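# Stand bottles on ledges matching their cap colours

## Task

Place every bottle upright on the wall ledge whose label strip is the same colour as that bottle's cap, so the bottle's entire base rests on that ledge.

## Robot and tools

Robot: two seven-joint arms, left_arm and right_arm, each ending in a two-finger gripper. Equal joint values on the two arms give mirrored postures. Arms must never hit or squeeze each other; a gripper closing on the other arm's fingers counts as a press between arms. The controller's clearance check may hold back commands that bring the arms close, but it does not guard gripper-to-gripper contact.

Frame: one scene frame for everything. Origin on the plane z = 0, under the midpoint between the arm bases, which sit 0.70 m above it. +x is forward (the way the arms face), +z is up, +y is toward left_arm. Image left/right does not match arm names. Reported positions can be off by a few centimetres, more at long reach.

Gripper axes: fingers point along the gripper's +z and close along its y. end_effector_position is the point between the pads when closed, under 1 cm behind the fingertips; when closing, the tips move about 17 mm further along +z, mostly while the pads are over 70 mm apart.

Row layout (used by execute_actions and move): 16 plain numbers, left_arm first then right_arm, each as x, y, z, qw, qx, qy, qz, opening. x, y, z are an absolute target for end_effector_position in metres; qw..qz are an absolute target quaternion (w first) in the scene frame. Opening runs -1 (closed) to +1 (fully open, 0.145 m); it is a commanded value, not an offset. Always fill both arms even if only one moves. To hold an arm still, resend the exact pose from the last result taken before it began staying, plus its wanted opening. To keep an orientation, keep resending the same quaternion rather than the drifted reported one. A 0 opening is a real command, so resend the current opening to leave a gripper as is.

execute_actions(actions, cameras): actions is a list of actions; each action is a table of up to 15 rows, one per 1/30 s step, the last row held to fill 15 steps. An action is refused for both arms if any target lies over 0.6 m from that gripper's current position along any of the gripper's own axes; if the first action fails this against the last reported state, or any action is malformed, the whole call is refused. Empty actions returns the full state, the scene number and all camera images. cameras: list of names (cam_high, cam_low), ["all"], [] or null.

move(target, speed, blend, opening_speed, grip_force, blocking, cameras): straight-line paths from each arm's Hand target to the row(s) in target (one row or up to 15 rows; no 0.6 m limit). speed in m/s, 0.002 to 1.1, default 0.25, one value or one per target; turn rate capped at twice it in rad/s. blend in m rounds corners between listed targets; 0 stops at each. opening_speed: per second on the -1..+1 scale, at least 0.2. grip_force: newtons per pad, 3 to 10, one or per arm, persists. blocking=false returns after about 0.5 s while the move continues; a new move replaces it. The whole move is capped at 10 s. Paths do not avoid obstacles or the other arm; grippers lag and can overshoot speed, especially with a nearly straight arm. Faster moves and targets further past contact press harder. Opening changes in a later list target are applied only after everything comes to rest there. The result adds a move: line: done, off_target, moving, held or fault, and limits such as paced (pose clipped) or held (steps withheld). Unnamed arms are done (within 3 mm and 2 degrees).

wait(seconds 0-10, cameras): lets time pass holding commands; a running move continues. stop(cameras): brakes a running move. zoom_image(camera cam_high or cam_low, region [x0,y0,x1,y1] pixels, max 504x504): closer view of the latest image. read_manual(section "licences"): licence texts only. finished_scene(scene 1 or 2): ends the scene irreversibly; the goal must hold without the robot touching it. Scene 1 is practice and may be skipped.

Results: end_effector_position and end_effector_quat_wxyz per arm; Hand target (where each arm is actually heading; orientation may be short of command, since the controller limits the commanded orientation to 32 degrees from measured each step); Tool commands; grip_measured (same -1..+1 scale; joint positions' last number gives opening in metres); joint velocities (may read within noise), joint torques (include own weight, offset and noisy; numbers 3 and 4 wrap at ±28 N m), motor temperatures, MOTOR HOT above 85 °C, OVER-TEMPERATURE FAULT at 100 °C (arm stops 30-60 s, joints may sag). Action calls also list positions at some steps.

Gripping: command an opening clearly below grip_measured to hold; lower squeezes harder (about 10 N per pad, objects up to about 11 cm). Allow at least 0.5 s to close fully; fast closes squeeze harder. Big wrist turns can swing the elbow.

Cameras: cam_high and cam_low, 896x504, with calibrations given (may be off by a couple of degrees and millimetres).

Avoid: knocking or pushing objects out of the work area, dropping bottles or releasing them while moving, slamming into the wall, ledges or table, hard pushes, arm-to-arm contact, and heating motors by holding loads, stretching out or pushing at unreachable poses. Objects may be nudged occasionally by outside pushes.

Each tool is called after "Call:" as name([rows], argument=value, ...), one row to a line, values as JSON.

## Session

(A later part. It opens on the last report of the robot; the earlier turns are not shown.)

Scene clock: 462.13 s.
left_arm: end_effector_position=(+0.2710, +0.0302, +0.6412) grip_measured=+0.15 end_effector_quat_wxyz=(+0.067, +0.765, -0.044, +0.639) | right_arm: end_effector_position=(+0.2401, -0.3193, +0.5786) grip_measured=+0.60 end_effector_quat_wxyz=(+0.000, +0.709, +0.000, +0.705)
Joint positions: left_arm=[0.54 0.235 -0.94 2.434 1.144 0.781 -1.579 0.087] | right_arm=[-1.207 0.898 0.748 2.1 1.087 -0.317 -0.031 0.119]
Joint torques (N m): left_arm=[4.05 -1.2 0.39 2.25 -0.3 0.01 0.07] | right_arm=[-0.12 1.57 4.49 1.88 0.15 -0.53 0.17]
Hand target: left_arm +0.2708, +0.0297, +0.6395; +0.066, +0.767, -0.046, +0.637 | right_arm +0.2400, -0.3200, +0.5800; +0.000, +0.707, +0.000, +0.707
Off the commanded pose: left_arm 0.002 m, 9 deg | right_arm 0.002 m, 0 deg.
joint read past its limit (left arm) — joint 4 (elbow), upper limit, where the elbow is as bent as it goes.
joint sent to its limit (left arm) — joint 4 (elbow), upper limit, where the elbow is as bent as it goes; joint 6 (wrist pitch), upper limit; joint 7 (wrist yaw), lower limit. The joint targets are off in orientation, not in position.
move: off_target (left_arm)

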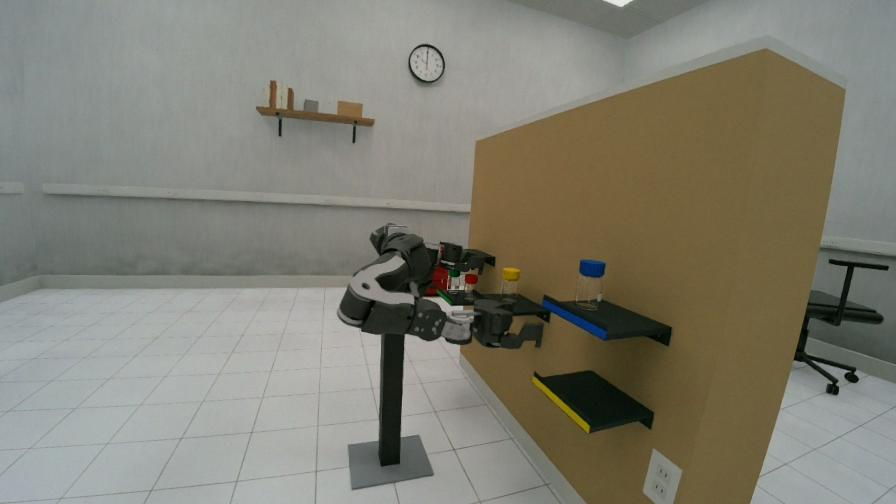

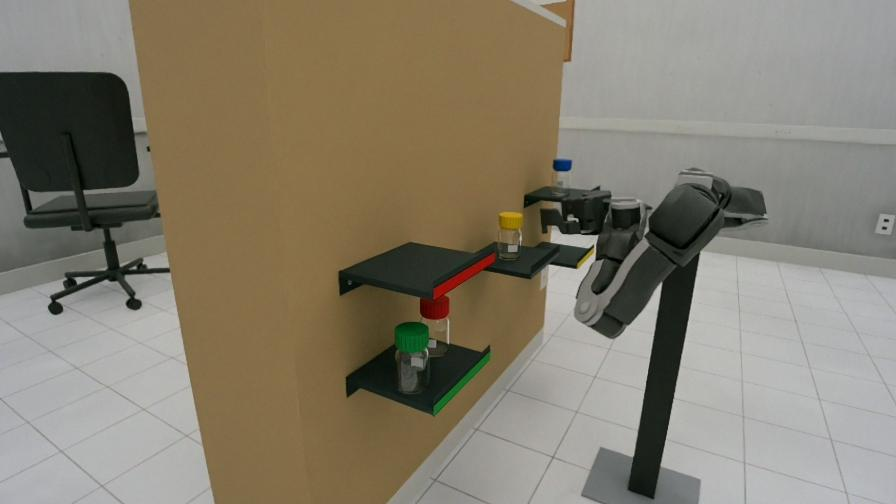

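Call:
move([
  [0.23,0.15,0.6,0,0.7071,0,0.7071,0.15,0.23,-0.26,0.6,0,0.7071,0,0.7071,0.6],
  [0.23,0.28,0.5,-0.0493,0.7054,0.0493,0.7054,0.15,0.25,-0.14,0.6,0,0.7071,0,0.7071,0.6],
  [0.25,0.33,0.495,-0.0493,0.7054,0.0493,0.7054,0.15,0.26,-0.015,0.58,0,0.7071,0,0.7071,0.5],
], speed=0.18, blend=[0.04,0.04,0], cameras=["all"])

Call:
zoom_image(camera="cam_low", region=[380, 180, 640, 410])

Call:
zoom_image(camera="cam_high", region=[420, 200, 620, 340])

Scene clock: 490.50 s.
left_arm: end_effector_position=(+0.2500, +0.3294, +0.4951) grip_measured=+0.15 end_effector_quat_wxyz=(-0.049, +0.706, +0.048, +0.705) | right_arm: end_effector_position=(+0.2598, -0.0135, +0.5803) grip_measured=+0.50 end_effector_quat_wxyz=(-0.003, +0.707, +0.002, +0.707)
Joint positions: left_arm=[-0.843 1.238 -0.067 1.817 0.959 -0.788 -0.506 0.087] | right_arm=[-0.075 0.064 -0.946 2.162 -0.026 0.495 -0.928 0.112]
Joint torques (N m): left_arm=[1.83 3.49 2.44 2 0 -0.58 0.23] | right_arm=[1.41 -2.12 0.18 3.74 -0.4 -0.3 -0.12]
Hand target: left_arm +0.2500, +0.3300, +0.4951; -0.049, +0.705, +0.049, +0.705 | right_arm +0.2600, -0.0150, +0.5801; +0.000, +0.707, +0.000, +0.707
Off the commanded pose: left_arm 0.001 m, 0 deg | right_arm 0.002 m, 0 deg.
joint read past its limit (left arm) — joint 6 (wrist pitch), lower limit.
joint sent to its limit (left arm) — joint 6 (wrist pitch), lower limit. The joint targets still meet the commanded pose.
move: done

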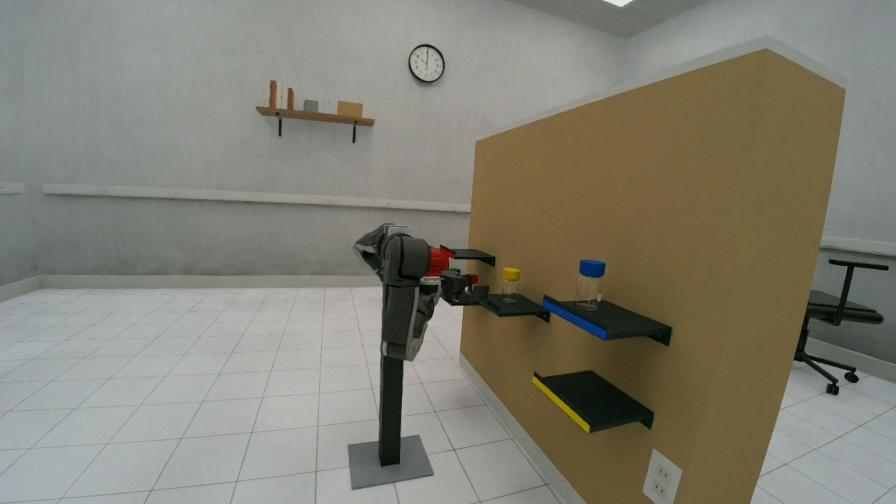

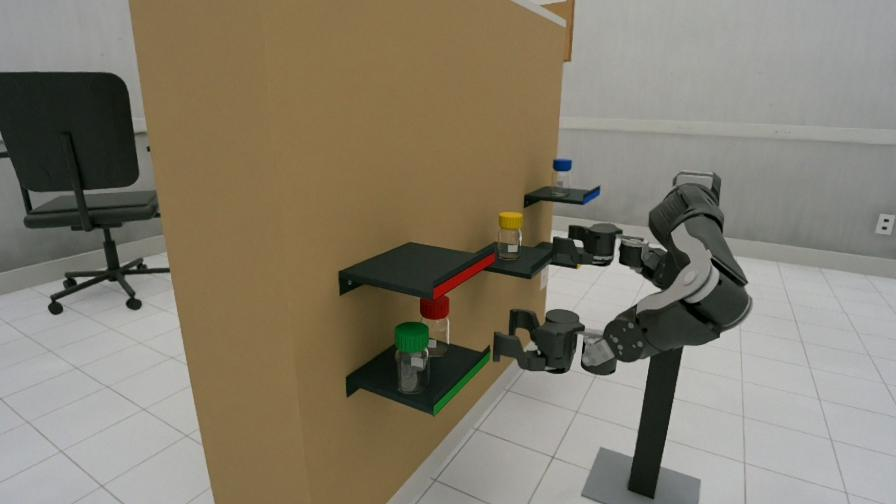

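Scaled by 1.938 from the camera's 896x504 image, which has a finer 1280x720 frame.

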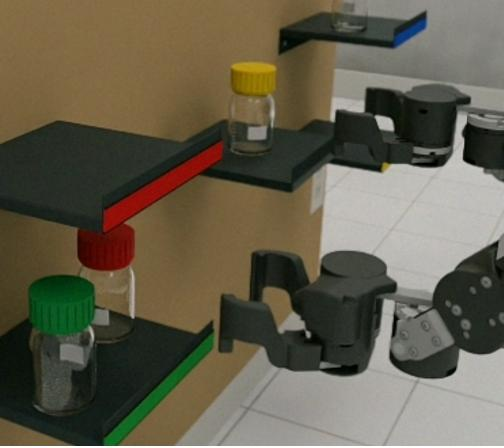

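Scaled by 2.520 from the camera's 896x504 image, which has a finer 1280x720 frame.

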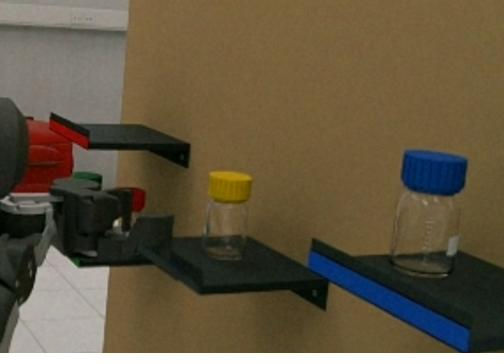

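Call:
move([
  [0.25,0.33,0.495,-0.0493,0.7054,0.0493,0.7054,0.15,0.32,-0.008,0.579,0,0.7071,0,0.7071,0.5],
  [0.25,0.33,0.495,-0.0493,0.7054,0.0493,0.7054,0.15,0.388,-0.005,0.577,0,0.7071,0,0.7071,0.5],
], speed=0.1, blend=[0.02,0], cameras=["all"])

Call:
zoom_image(camera="cam_low", region=[450, 180, 620, 310])

Call:
zoom_image(camera="cam_high", region=[420, 230, 540, 330])

Scene clock: 520.43 s.
left_arm: end_effector_position=(+0.2500, +0.3294, +0.4951) grip_measured=+0.15 end_effector_quat_wxyz=(-0.049, +0.706, +0.048, +0.705) | right_arm: end_effector_position=(+0.3881, -0.0060, +0.5785) grip_measured=+0.50 end_effector_quat_wxyz=(+0.003, +0.706, -0.001, +0.708)
Joint positions: left_arm=[-0.843 1.238 -0.067 1.817 0.959 -0.788 -0.506 0.087] | right_arm=[0.37 -0.063 -0.685 1.66 0.199 0.41 -0.752 0.112]
Joint torques (N m): left_arm=[1.83 3.47 2.44 2 0 -0.58 0.23] | right_arm=[4.44 -2.6 0.35 3.52 -0.2 -0.46 0.16]
Hand target: left_arm +0.2500, +0.3300, +0.4951; -0.049, +0.705, +0.049, +0.705 | right_arm +0.3880, -0.0049, +0.5770; +0.000, +0.707, +0.000, +0.707
Off the commanded pose: left_arm 0.001 m, 0 deg | right_arm 0.002 m, 0 deg.
joint read past its limit (left arm) — joint 6 (wrist pitch), lower limit.
joint sent to its limit (left arm) — joint 6 (wrist pitch), lower limit. The joint targets still meet the commanded pose.
move: done

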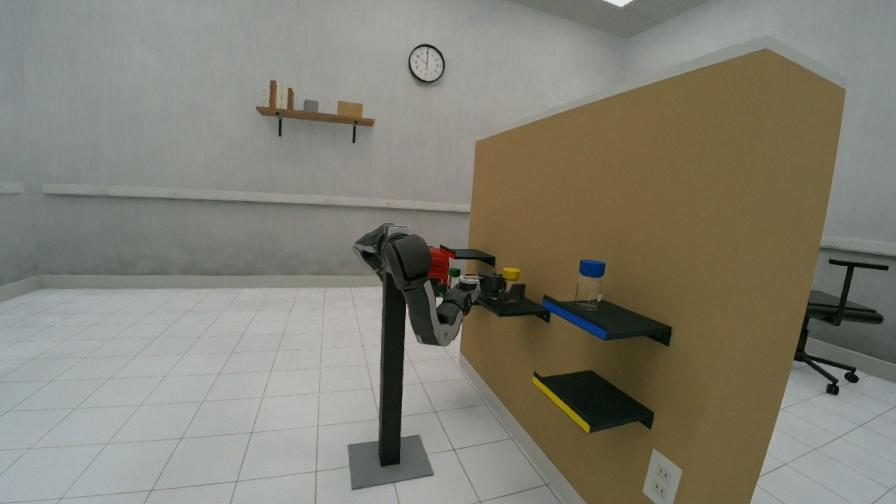

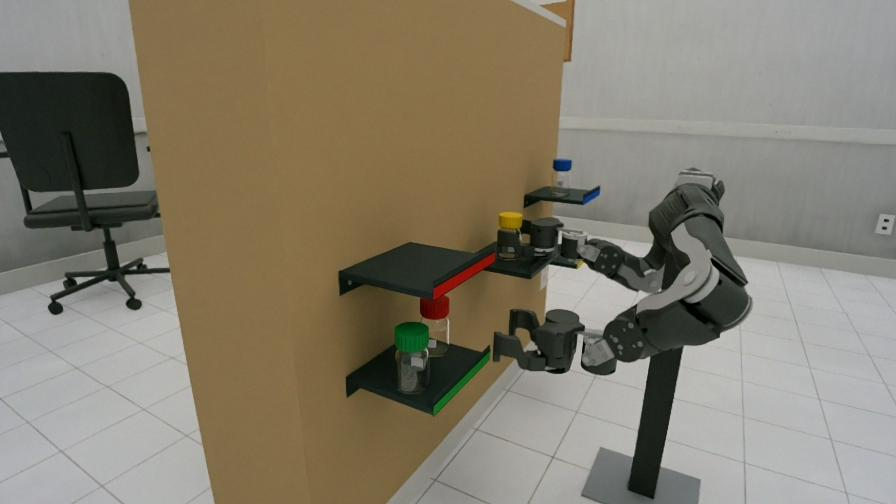

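Scaled by 2.965 from the camera's 896x504 image, which has a finer 1280x720 frame.

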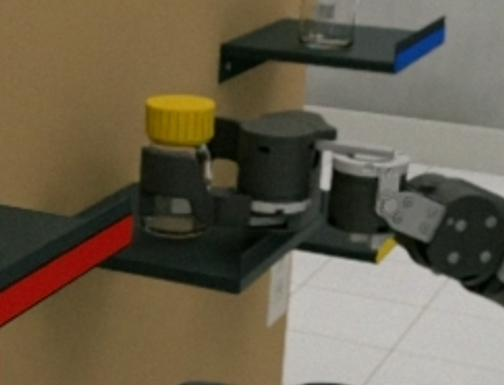

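Scaled by 4.200 from the camera's 896x504 image, which has a finer 1280x720 frame.

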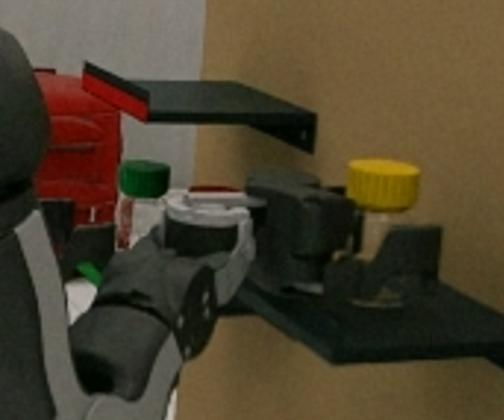

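Call:
move([
  [0.25,0.33,0.495,-0.0493,0.7054,0.0493,0.7054,0.15,0.388,-0.005,0.577,0,0.7071,0,0.7071,-1],
  [0.25,0.33,0.495,-0.0493,0.7054,0.0493,0.7054,0.15,0.388,-0.005,0.625,0,0.7071,0,0.7071,-1],
  [0.25,0.33,0.495,-0.0493,0.7054,0.0493,0.7054,0.15,0.26,-0.03,0.625,0,0.7071,0,0.7071,-1],
  [0.25,0.33,0.495,-0.0493,0.7054,0.0493,0.7054,0.15,0.24,-0.2,0.57,0.03,0.7065,-0.03,0.7065,-1],
  [0.25,0.33,0.495,-0.0493,0.7054,0.0493,0.7054,0.15,0.245,-0.355,0.522,0.0616,0.7044,-0.0616,0.7044,-1],
], speed=[0.02,0.1,0.15,0.18,0.18], blend=[0,0.01,0.04,0.04,0], opening_speed=0.9, cameras=["all"])

Call:
zoom_image(camera="cam_low", region=[400, 260, 640, 400])

Call:
zoom_image(camera="cam_high", region=[420, 220, 680, 440])

Call:
zoom_image(camera="cam_high", region=[420, 230, 520, 330])

Scene clock: 547.83 s.
left_arm: end_effector_position=(+0.2500, +0.3294, +0.4951) grip_measured=+0.15 end_effector_quat_wxyz=(-0.049, +0.706, +0.048, +0.705) | right_arm: end_effector_position=(+0.2439, -0.3553, +0.5178) grip_measured=-0.28 end_effector_quat_wxyz=(+0.063, +0.711, -0.062, +0.698)
Joint positions: left_arm=[-0.843 1.238 -0.067 1.817 0.959 -0.788 -0.506 0.087] | right_arm=[-0.975 0.948 0.379 1.862 0.985 -0.483 -0.208 0.054]
Joint torques (N m): left_arm=[1.83 3.49 2.43 2 0 -0.58 0.23] | right_arm=[0.83 3.36 4.77 2.73 0.01 -0.71 0.17]
Hand target: left_arm +0.2500, +0.3300, +0.4951; -0.049, +0.705, +0.049, +0.705 | right_arm +0.2450, -0.3550, +0.5220; +0.062, +0.704, -0.062, +0.704
Off the commanded pose: left_arm 0.001 m, 0 deg | right_arm 0.004 m, 1 deg.
joint read past its limit (left arm) — joint 6 (wrist pitch), lower limit.
joint sent to its limit (left arm) — joint 6 (wrist pitch), lower limit. The joint targets still meet the commanded pose.
move: off_target (right_arm)

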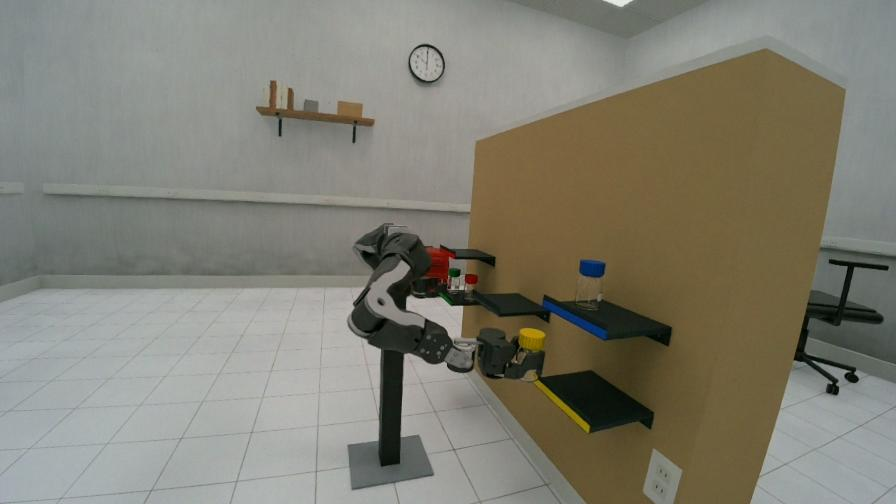

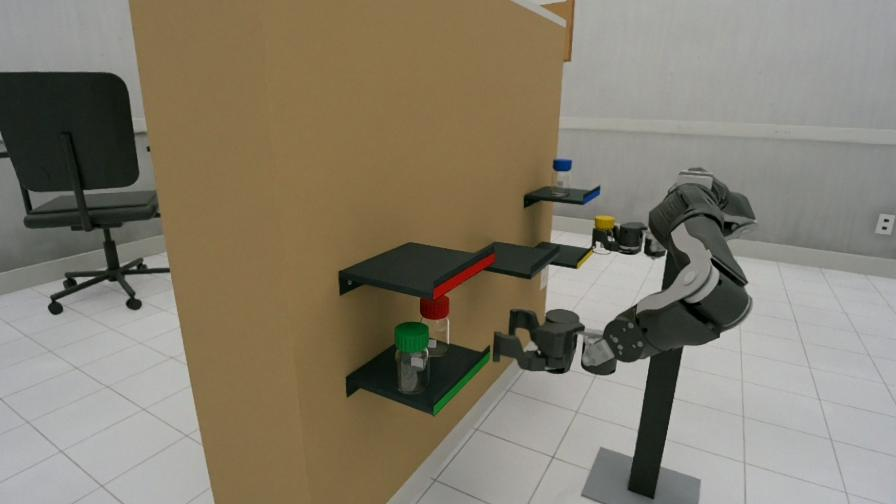

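Scaled by 2.100 from the camera's 896x504 image, which has a finer 1280x720 frame.

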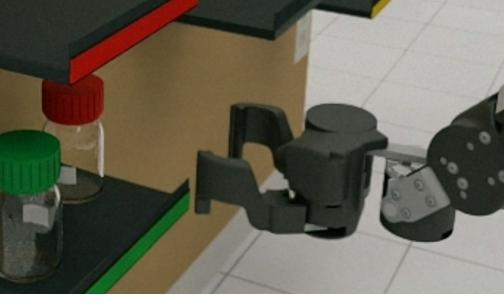

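Scaled by 1.938 from the camera's 896x504 image, which has a finer 1280x720 frame.

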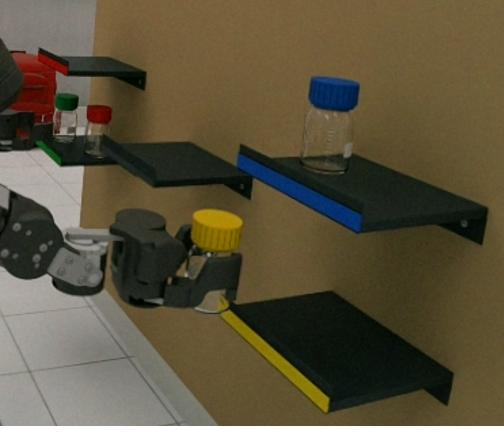

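Scaled by 5.040 from the camera's 896x504 image, which has a finer 1280x720 frame.

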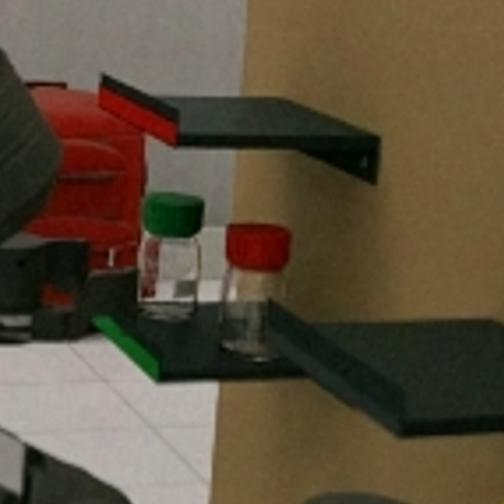

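Call:
move([
  [0.30,0.342,0.492,-0.0493,0.7054,0.0493,0.7054,0.15,0.245,-0.358,0.526,0.0616,0.7044,-0.0616,0.7044,-1],
  [0.33,0.346,0.492,-0.0493,0.7054,0.0493,0.7054,0.15,0.325,-0.36,0.526,0.0616,0.7044,-0.0616,0.7044,-1],
], speed=0.1, blend=[0.005,0], cameras=["all"])

Call:
zoom_image(camera="cam_low", region=[380, 260, 560, 400])

Call:
zoom_image(camera="cam_high", region=[420, 220, 680, 440])

Call:
zoom_image(camera="cam_high", region=[420, 230, 520, 330])

Scene clock: 570.30 s.
left_arm: end_effector_position=(+0.3306, +0.3470, +0.4955) grip_measured=+0.15 end_effector_quat_wxyz=(-0.052, +0.702, +0.049, +0.709) | right_arm: end_effector_position=(+0.3252, -0.3607, +0.5269) grip_measured=-0.28 end_effector_quat_wxyz=(+0.062, +0.705, -0.063, +0.704)
Joint positions: left_arm=[-0.167 1.121 -0.383 1.534 1.07 -0.534 -0.295 0.087] | right_arm=[-0.377 1.052 0.019 1.649 1.033 -0.321 -0.237 0.054]
Joint torques (N m): left_arm=[4.07 5.55 1.83 1.77 0.05 -0.52 0.23] | right_arm=[2.52 5.76 3.25 2.11 -0.13 -0.54 0.05]
Hand target: left_arm +0.3300, +0.3460, +0.4920; -0.049, +0.705, +0.049, +0.705 | right_arm +0.3250, -0.3600, +0.5261; +0.062, +0.704, -0.062, +0.705
Off the commanded pose: left_arm 0.004 m, 1 deg | right_arm 0.001 m, 0 deg.
move: off_target (left_arm)

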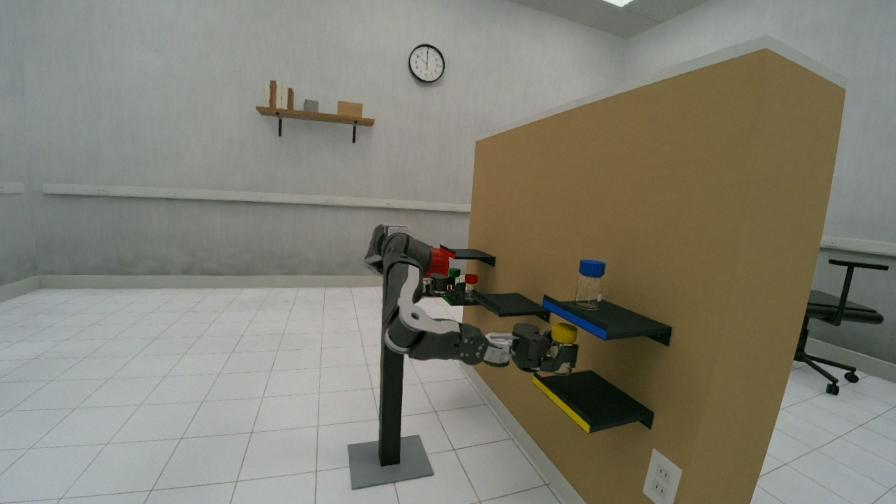

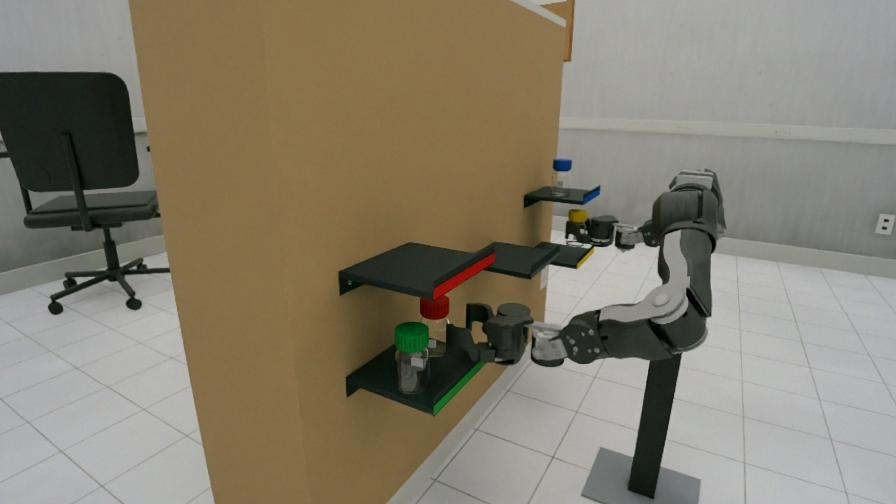

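Scaled by 2.800 from the camera's 896x504 image, which has a finer 1280x720 frame.

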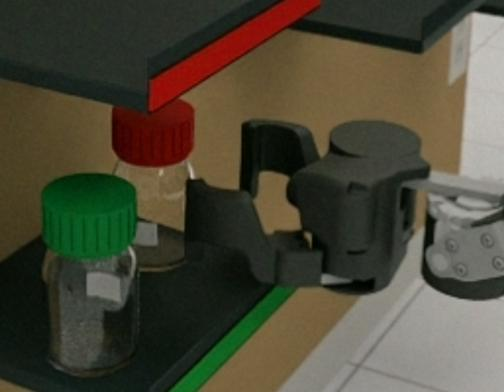

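Scaled by 1.938 from the camera's 896x504 image, which has a finer 1280x720 frame.

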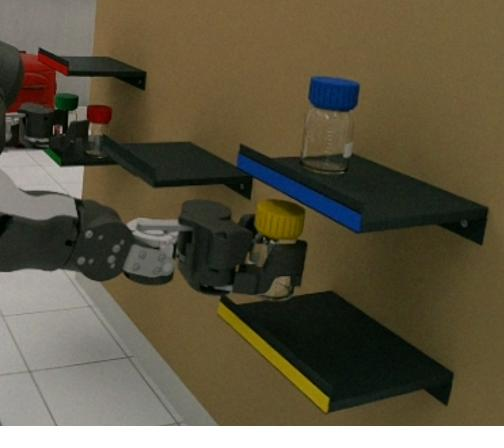

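Scaled by 5.040 from the camera's 896x504 image, which has a finer 1280x720 frame.

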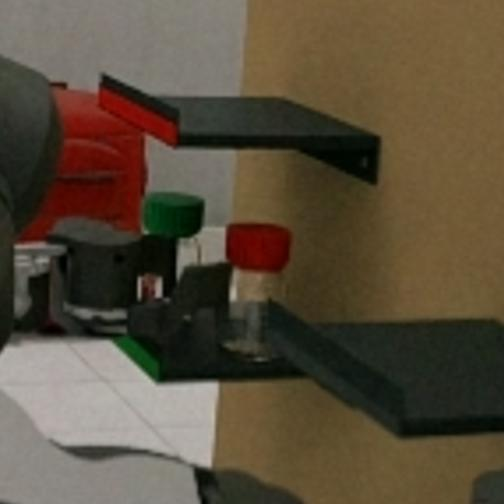

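Call:
move([
  [0.388,0.347,0.490,-0.0493,0.7054,0.0493,0.7054,0.15,0.385,-0.362,0.522,0.0616,0.7044,-0.0616,0.7044,-1],
], speed=0.08, cameras=["all"])

Call:
zoom_image(camera="cam_low", region=[380, 260, 560, 400])

Call:
zoom_image(camera="cam_high", region=[420, 220, 680, 440])

Call:
zoom_image(camera="cam_high", region=[420, 230, 520, 330])

Scene clock: 585.63 s.
left_arm: end_effector_position=(+0.3885, +0.3483, +0.4937) grip_measured=+0.15 end_effector_quat_wxyz=(-0.051, +0.701, +0.051, +0.709) | right_arm: end_effector_position=(+0.3848, -0.3634, +0.5223) grip_measured=-0.28 end_effector_quat_wxyz=(+0.063, +0.705, -0.065, +0.704)
Joint positions: left_arm=[0.212 0.957 -0.526 1.277 1.032 -0.394 -0.188 0.087] | right_arm=[0.101 0.945 -0.252 1.38 0.973 -0.213 -0.17 0.054]
Joint torques (N m): left_arm=[5.68 5.63 1.8 2.04 0.02 -0.54 0.23] | right_arm=[4.23 6.4 3.11 2.43 -0.1 -0.55 0.19]
Hand target: left_arm +0.3880, +0.3470, +0.4900; -0.049, +0.705, +0.049, +0.705 | right_arm +0.3850, -0.3620, +0.5219; +0.062, +0.704, -0.062, +0.704
Off the commanded pose: left_arm 0.004 m, 1 deg | right_arm 0.001 m, 0 deg.
move: off_target (left_arm)

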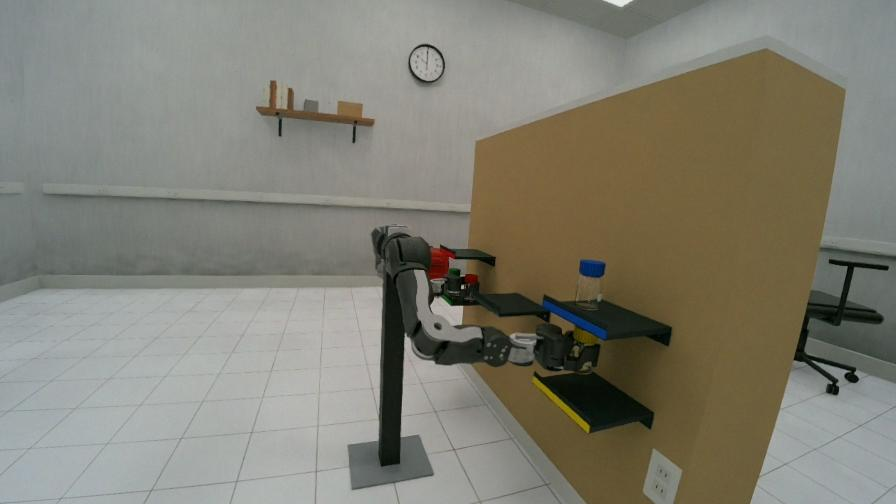

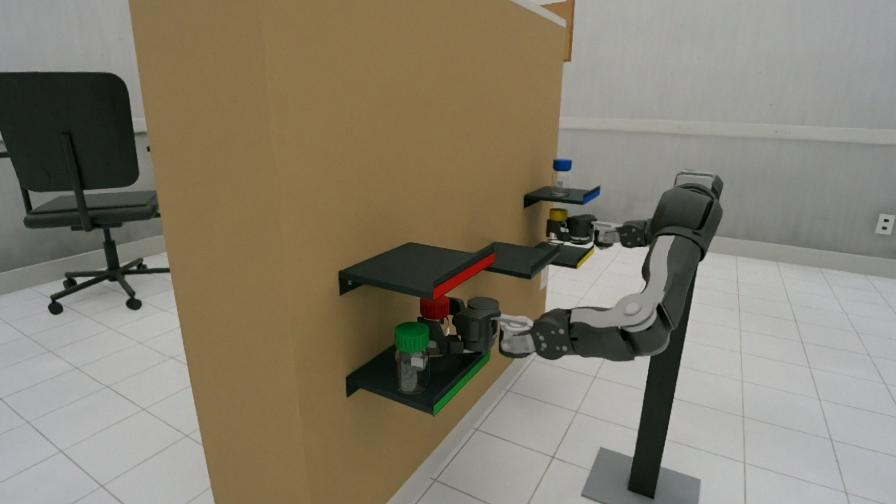

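Scaled by 2.800 from the camera's 896x504 image, which has a finer 1280x720 frame.

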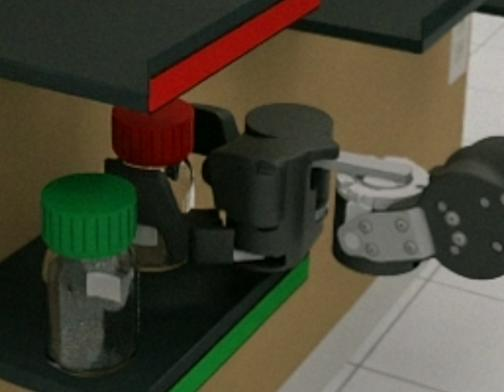

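Scaled by 1.938 from the camera's 896x504 image, which has a finer 1280x720 frame.

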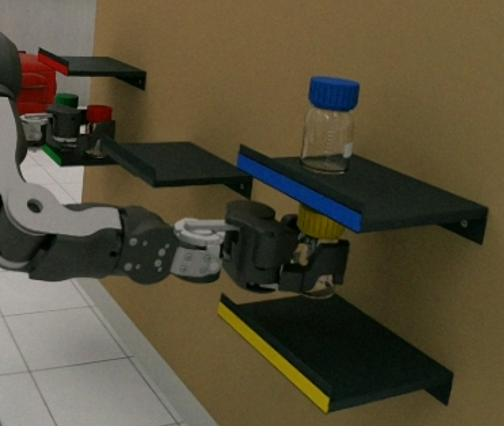

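Scaled by 5.040 from the camera's 896x504 image, which has a finer 1280x720 frame.

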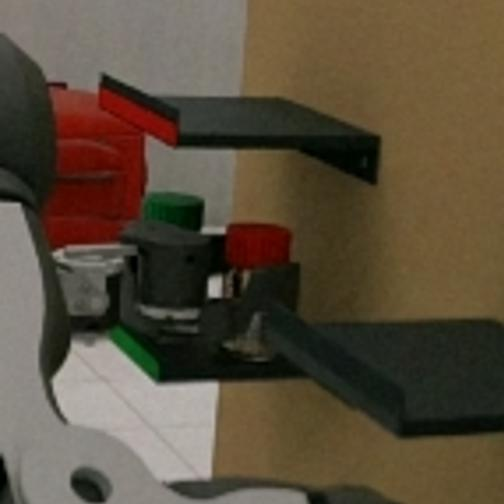

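Call:
move([
  [0.388,0.347,0.490,-0.0493,0.7054,0.0493,0.7054,-1,0.385,-0.362,0.522,0.0616,0.7044,-0.0616,0.7044,-1],
  [0.388,0.347,0.490,-0.0493,0.7054,0.0493,0.7054,-1,0.385,-0.362,0.490,0.0616,0.7044,-0.0616,0.7044,-1],
  [0.388,0.347,0.490,-0.0493,0.7054,0.0493,0.7054,-1,0.385,-0.362,0.474,0.0616,0.7044,-0.0616,0.7044,-1],
], speed=[0.03,0.06,0.02], opening_speed=0.9, cameras=["all"])

Call:
zoom_image(camera="cam_low", region=[380, 260, 560, 400])

Call:
zoom_image(camera="cam_high", region=[480, 260, 680, 440])

Scene clock: 599.60 s.
left_arm: end_effector_position=(+0.3885, +0.3482, +0.4936) grip_measured=-0.25 end_effector_quat_wxyz=(-0.051, +0.702, +0.051, +0.709) | right_arm: end_effector_position=(+0.3866, -0.3647, +0.4828) grip_measured=-0.28 end_effector_quat_wxyz=(+0.066, +0.696, -0.061, +0.712)
Joint positions: left_arm=[0.212 0.957 -0.526 1.276 1.032 -0.394 -0.187 0.057] | right_arm=[0.145 0.811 -0.275 1.178 0.87 -0.34 -0.071 0.054]
Joint torques (N m): left_arm=[5.68 5.6 1.85 2.17 0.02 -0.54 0.2] | right_arm=[2.97 4.21 1.44 1.48 0.15 -0.32 0.16]
Hand target: left_arm +0.3880, +0.3470, +0.4901; -0.049, +0.705, +0.049, +0.706 | right_arm +0.3848, -0.3620, +0.4740; +0.062, +0.704, -0.062, +0.704
Off the commanded pose: left_arm 0.004 m, 1 deg | right_arm 0.009 m, 1 deg.
move: off_target (left_arm, right_arm)

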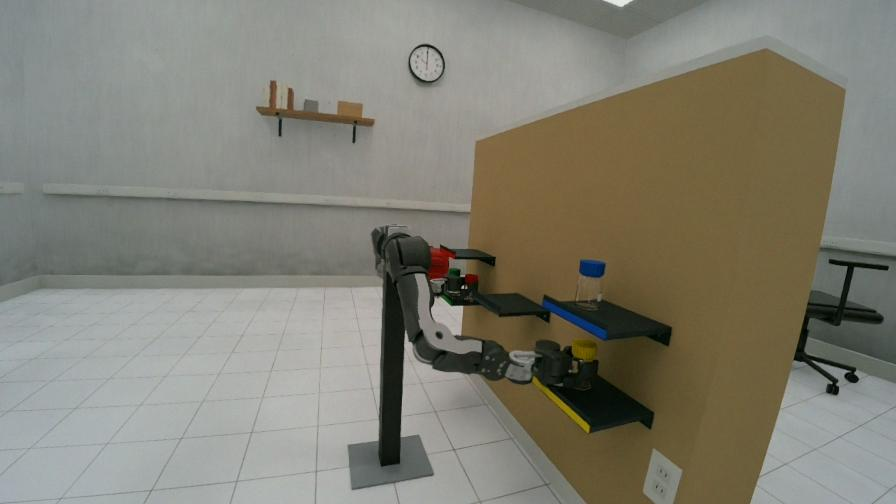

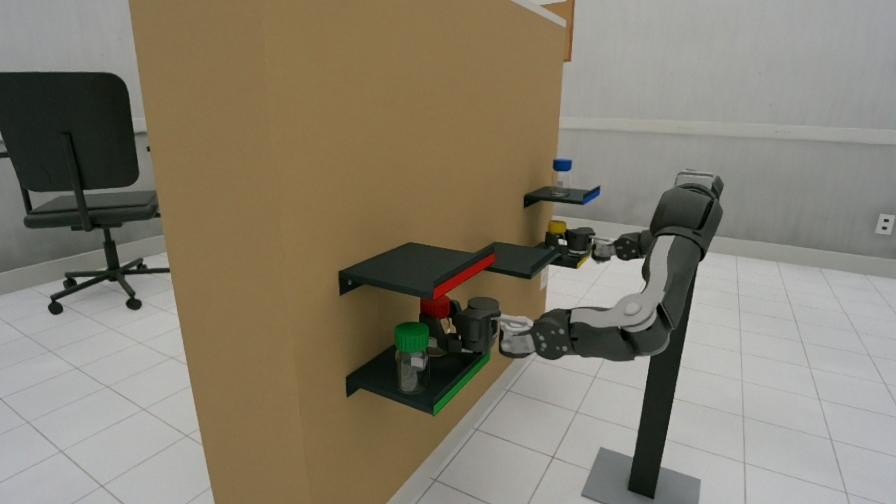

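Scaled by 2.800 from the camera's 896x504 image, which has a finer 1280x720 frame.

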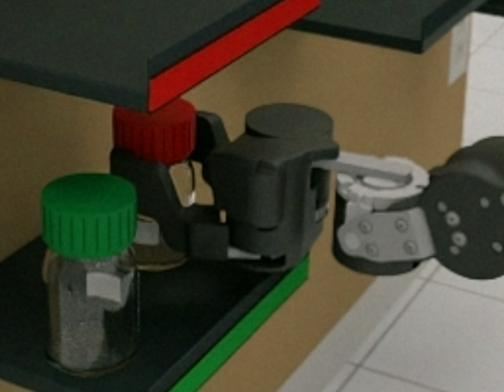

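Scaled by 2.520 from the camera's 896x504 image, which has a finer 1280x720 frame.

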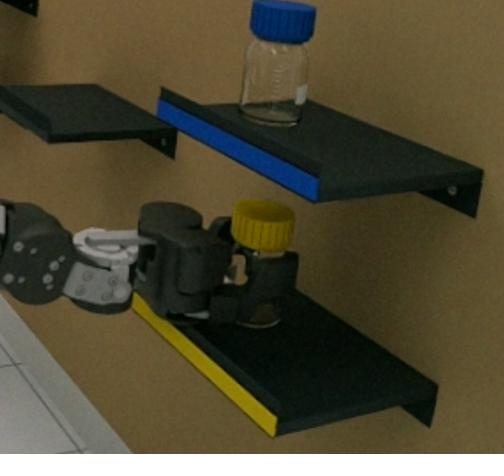

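Call:
move([
  [0.388,0.347,0.490,-0.0493,0.7054,0.0493,0.7054,-1,0.386,-0.364,0.481,0.0616,0.7044,-0.0616,0.7044,0.2],
  [0.388,0.347,0.527,-0.0493,0.7054,0.0493,0.7054,-1,0.336,-0.354,0.487,0.0616,0.7044,-0.0616,0.7044,0.2],
  [0.26,0.332,0.527,-0.0493,0.7054,0.0493,0.7054,-1,0.24,-0.338,0.50,0.0616,0.7044,-0.0616,0.7044,0.2],
  [0.21,0.325,0.62,-0.0493,0.7054,0.0493,0.7054,-1,0.24,-0.338,0.50,0.0616,0.7044,-0.0616,0.7044,0.2],
  [0.25,0.34,0.735,-0.0493,0.7054,0.0493,0.7054,-1,0.24,-0.338,0.50,0.0616,0.7044,-0.0616,0.7044,0.2],
], speed=[0.03,0.08,0.13,0.15,0.15], blend=[0,0.008,0.04,0.03,0], opening_speed=0.9, cameras=["all"])

Call:
zoom_image(camera="cam_low", region=[380, 160, 640, 400])

Call:
zoom_image(camera="cam_high", region=[420, 200, 680, 440])

Scene clock: 627.23 s.
left_arm: end_effector_position=(+0.2500, +0.3392, +0.7346) grip_measured=-0.25 end_effector_quat_wxyz=(-0.049, +0.707, +0.046, +0.704) | right_arm: end_effector_position=(+0.2398, -0.3373, +0.4979) grip_measured=+0.20 end_effector_quat_wxyz=(+0.060, +0.707, -0.061, +0.702)
Joint positions: left_arm=[-1.05 1 1.51 2.241 1.584 0.475 -0.245 0.057] | right_arm=[-0.873 0.869 0.243 1.843 0.864 -0.506 -0.235 0.09]
Joint torques (N m): left_arm=[1.46 3.23 1.96 0.18 0.08 -0.79 -0.05] | right_arm=[0.15 3.55 4.18 3 -0.06 -0.58 -0.05]
Hand target: left_arm +0.2500, +0.3400, +0.7351; -0.049, +0.705, +0.049, +0.706 | right_arm +0.2400, -0.3379, +0.5000; +0.061, +0.704, -0.062, +0.704
Off the commanded pose: left_arm 0.001 m, 0 deg | right_arm 0.002 m, 0 deg.
joint sent to its limit (left arm) — joint 5 (forearm roll), upper limit. The joint targets still meet the commanded pose.
move: done

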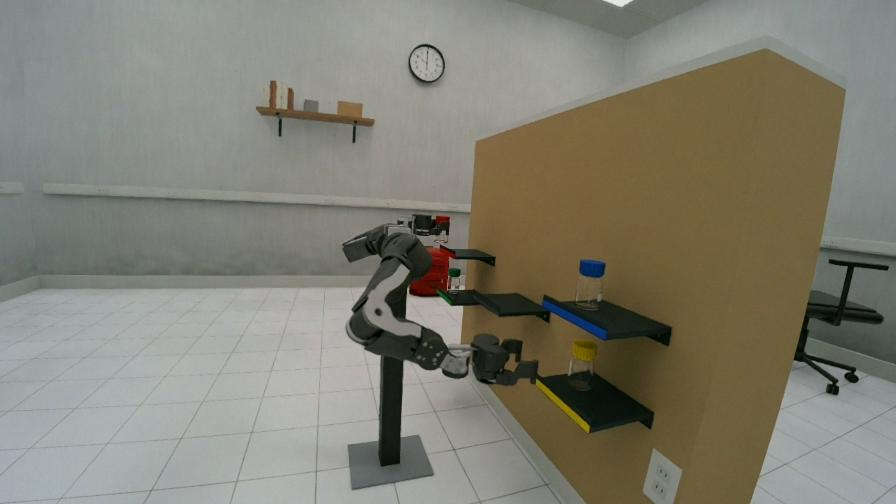

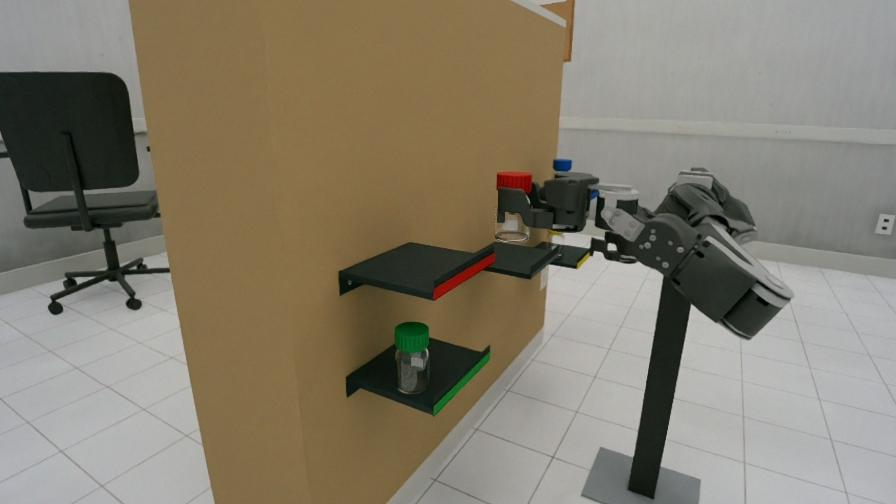

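Scaled by 1.938 from the camera's 896x504 image, which has a finer 1280x720 frame.

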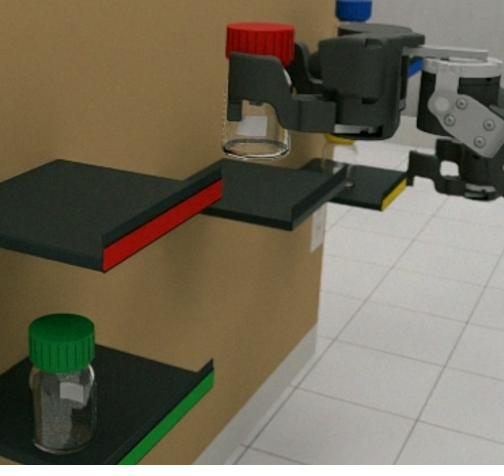

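Scaled by 1.938 from the camera's 896x504 image, which has a finer 1280x720 frame.

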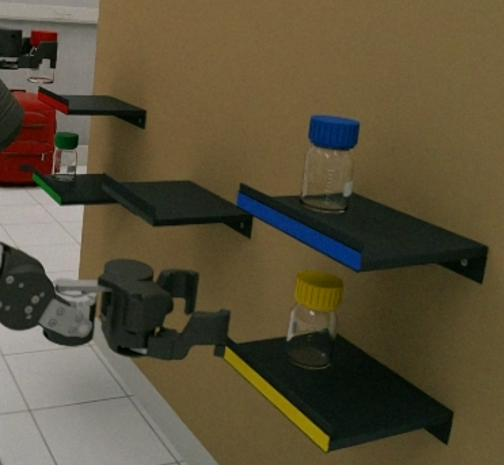

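Call:
move([
  [0.32,0.36,0.738,-0.0493,0.7054,0.0493,0.7054,-1,0.24,-0.338,0.50,0.0616,0.7044,-0.0616,0.7044,0.2],
  [0.39,0.375,0.73,-0.0493,0.7054,0.0493,0.7054,-1,0.24,-0.338,0.50,0.0616,0.7044,-0.0616,0.7044,0.2],
  [0.39,0.375,0.715,-0.0493,0.7054,0.0493,0.7054,-1,0.24,-0.338,0.50,0.0616,0.7044,-0.0616,0.7044,0.2],
], speed=[0.12,0.1,0.05], blend=[0.02,0.005,0], cameras=["all"])

Call:
zoom_image(camera="cam_low", region=[330, 160, 530, 300])

Call:
zoom_image(camera="cam_high", region=[420, 200, 540, 310])

Scene clock: 641.57 s.
left_arm: end_effector_position=(+0.3903, +0.3752, +0.7121) grip_measured=-0.25 end_effector_quat_wxyz=(-0.052, +0.710, +0.048, +0.701) | right_arm: end_effector_position=(+0.2398, -0.3373, +0.4979) grip_measured=+0.20 end_effector_quat_wxyz=(+0.060, +0.707, -0.061, +0.702)
Joint positions: left_arm=[-1.356 1.637 1.423 1.602 1.584 0.08 -0.238 0.057] | right_arm=[-0.873 0.869 0.243 1.843 0.864 -0.506 -0.235 0.09]
Joint torques (N m): left_arm=[5.29 1.49 4.67 0.44 0.08 -0.94 0.14] | right_arm=[-0.04 3.57 4.19 3.07 -0.07 -0.56 -0.06]
Hand target: left_arm +0.3900, +0.3751, +0.7149; -0.050, +0.705, +0.049, +0.705 | right_arm +0.2400, -0.3379, +0.5000; +0.061, +0.704, -0.062, +0.704
Off the commanded pose: left_arm 0.003 m, 1 deg | right_arm 0.002 m, 0 deg.
joint sent to its limit (left arm) — joint 5 (forearm roll), upper limit. The joint targets still meet the commanded pose.
move: done

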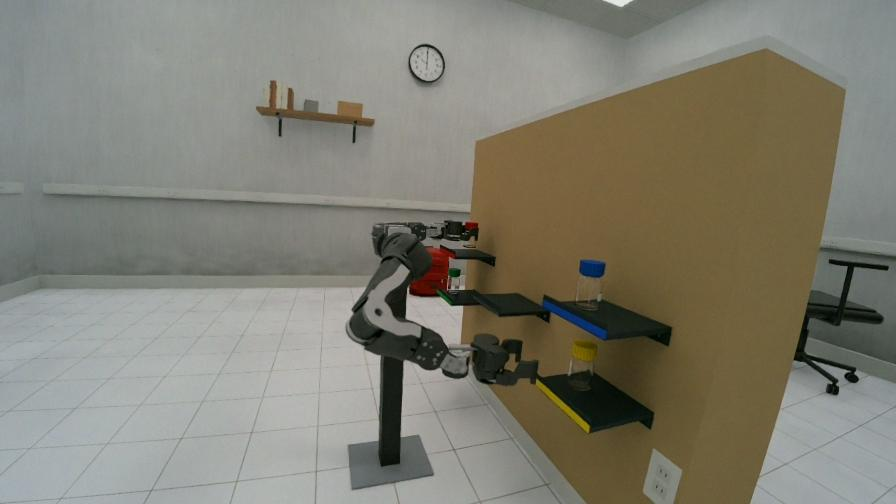

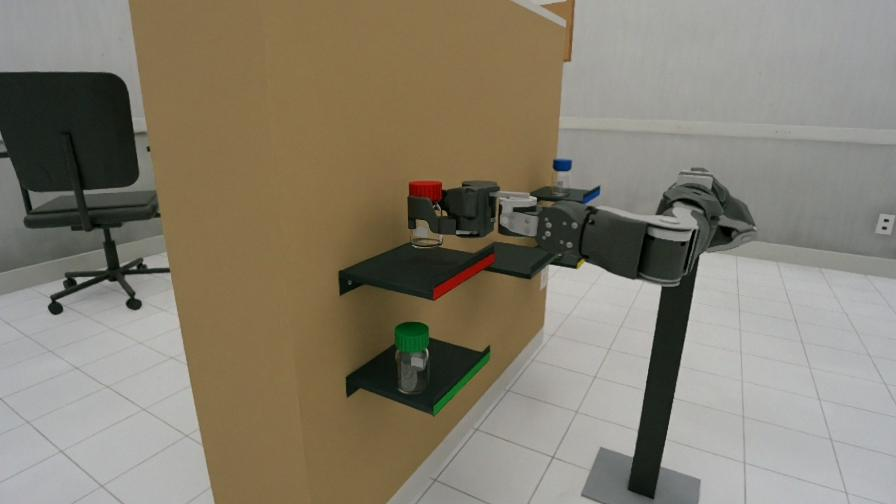

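Scaled by 2.520 from the camera's 896x504 image, which has a finer 1280x720 frame.

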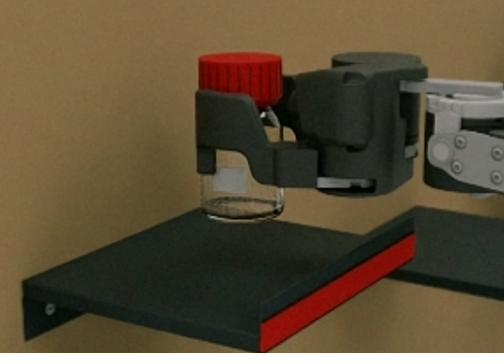

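Scaled by 4.200 from the camera's 896x504 image, which has a finer 1280x720 frame.

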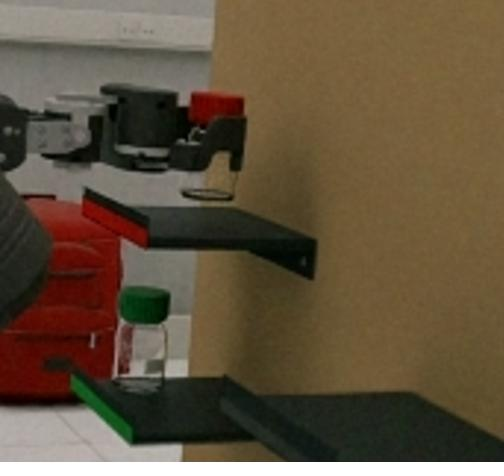

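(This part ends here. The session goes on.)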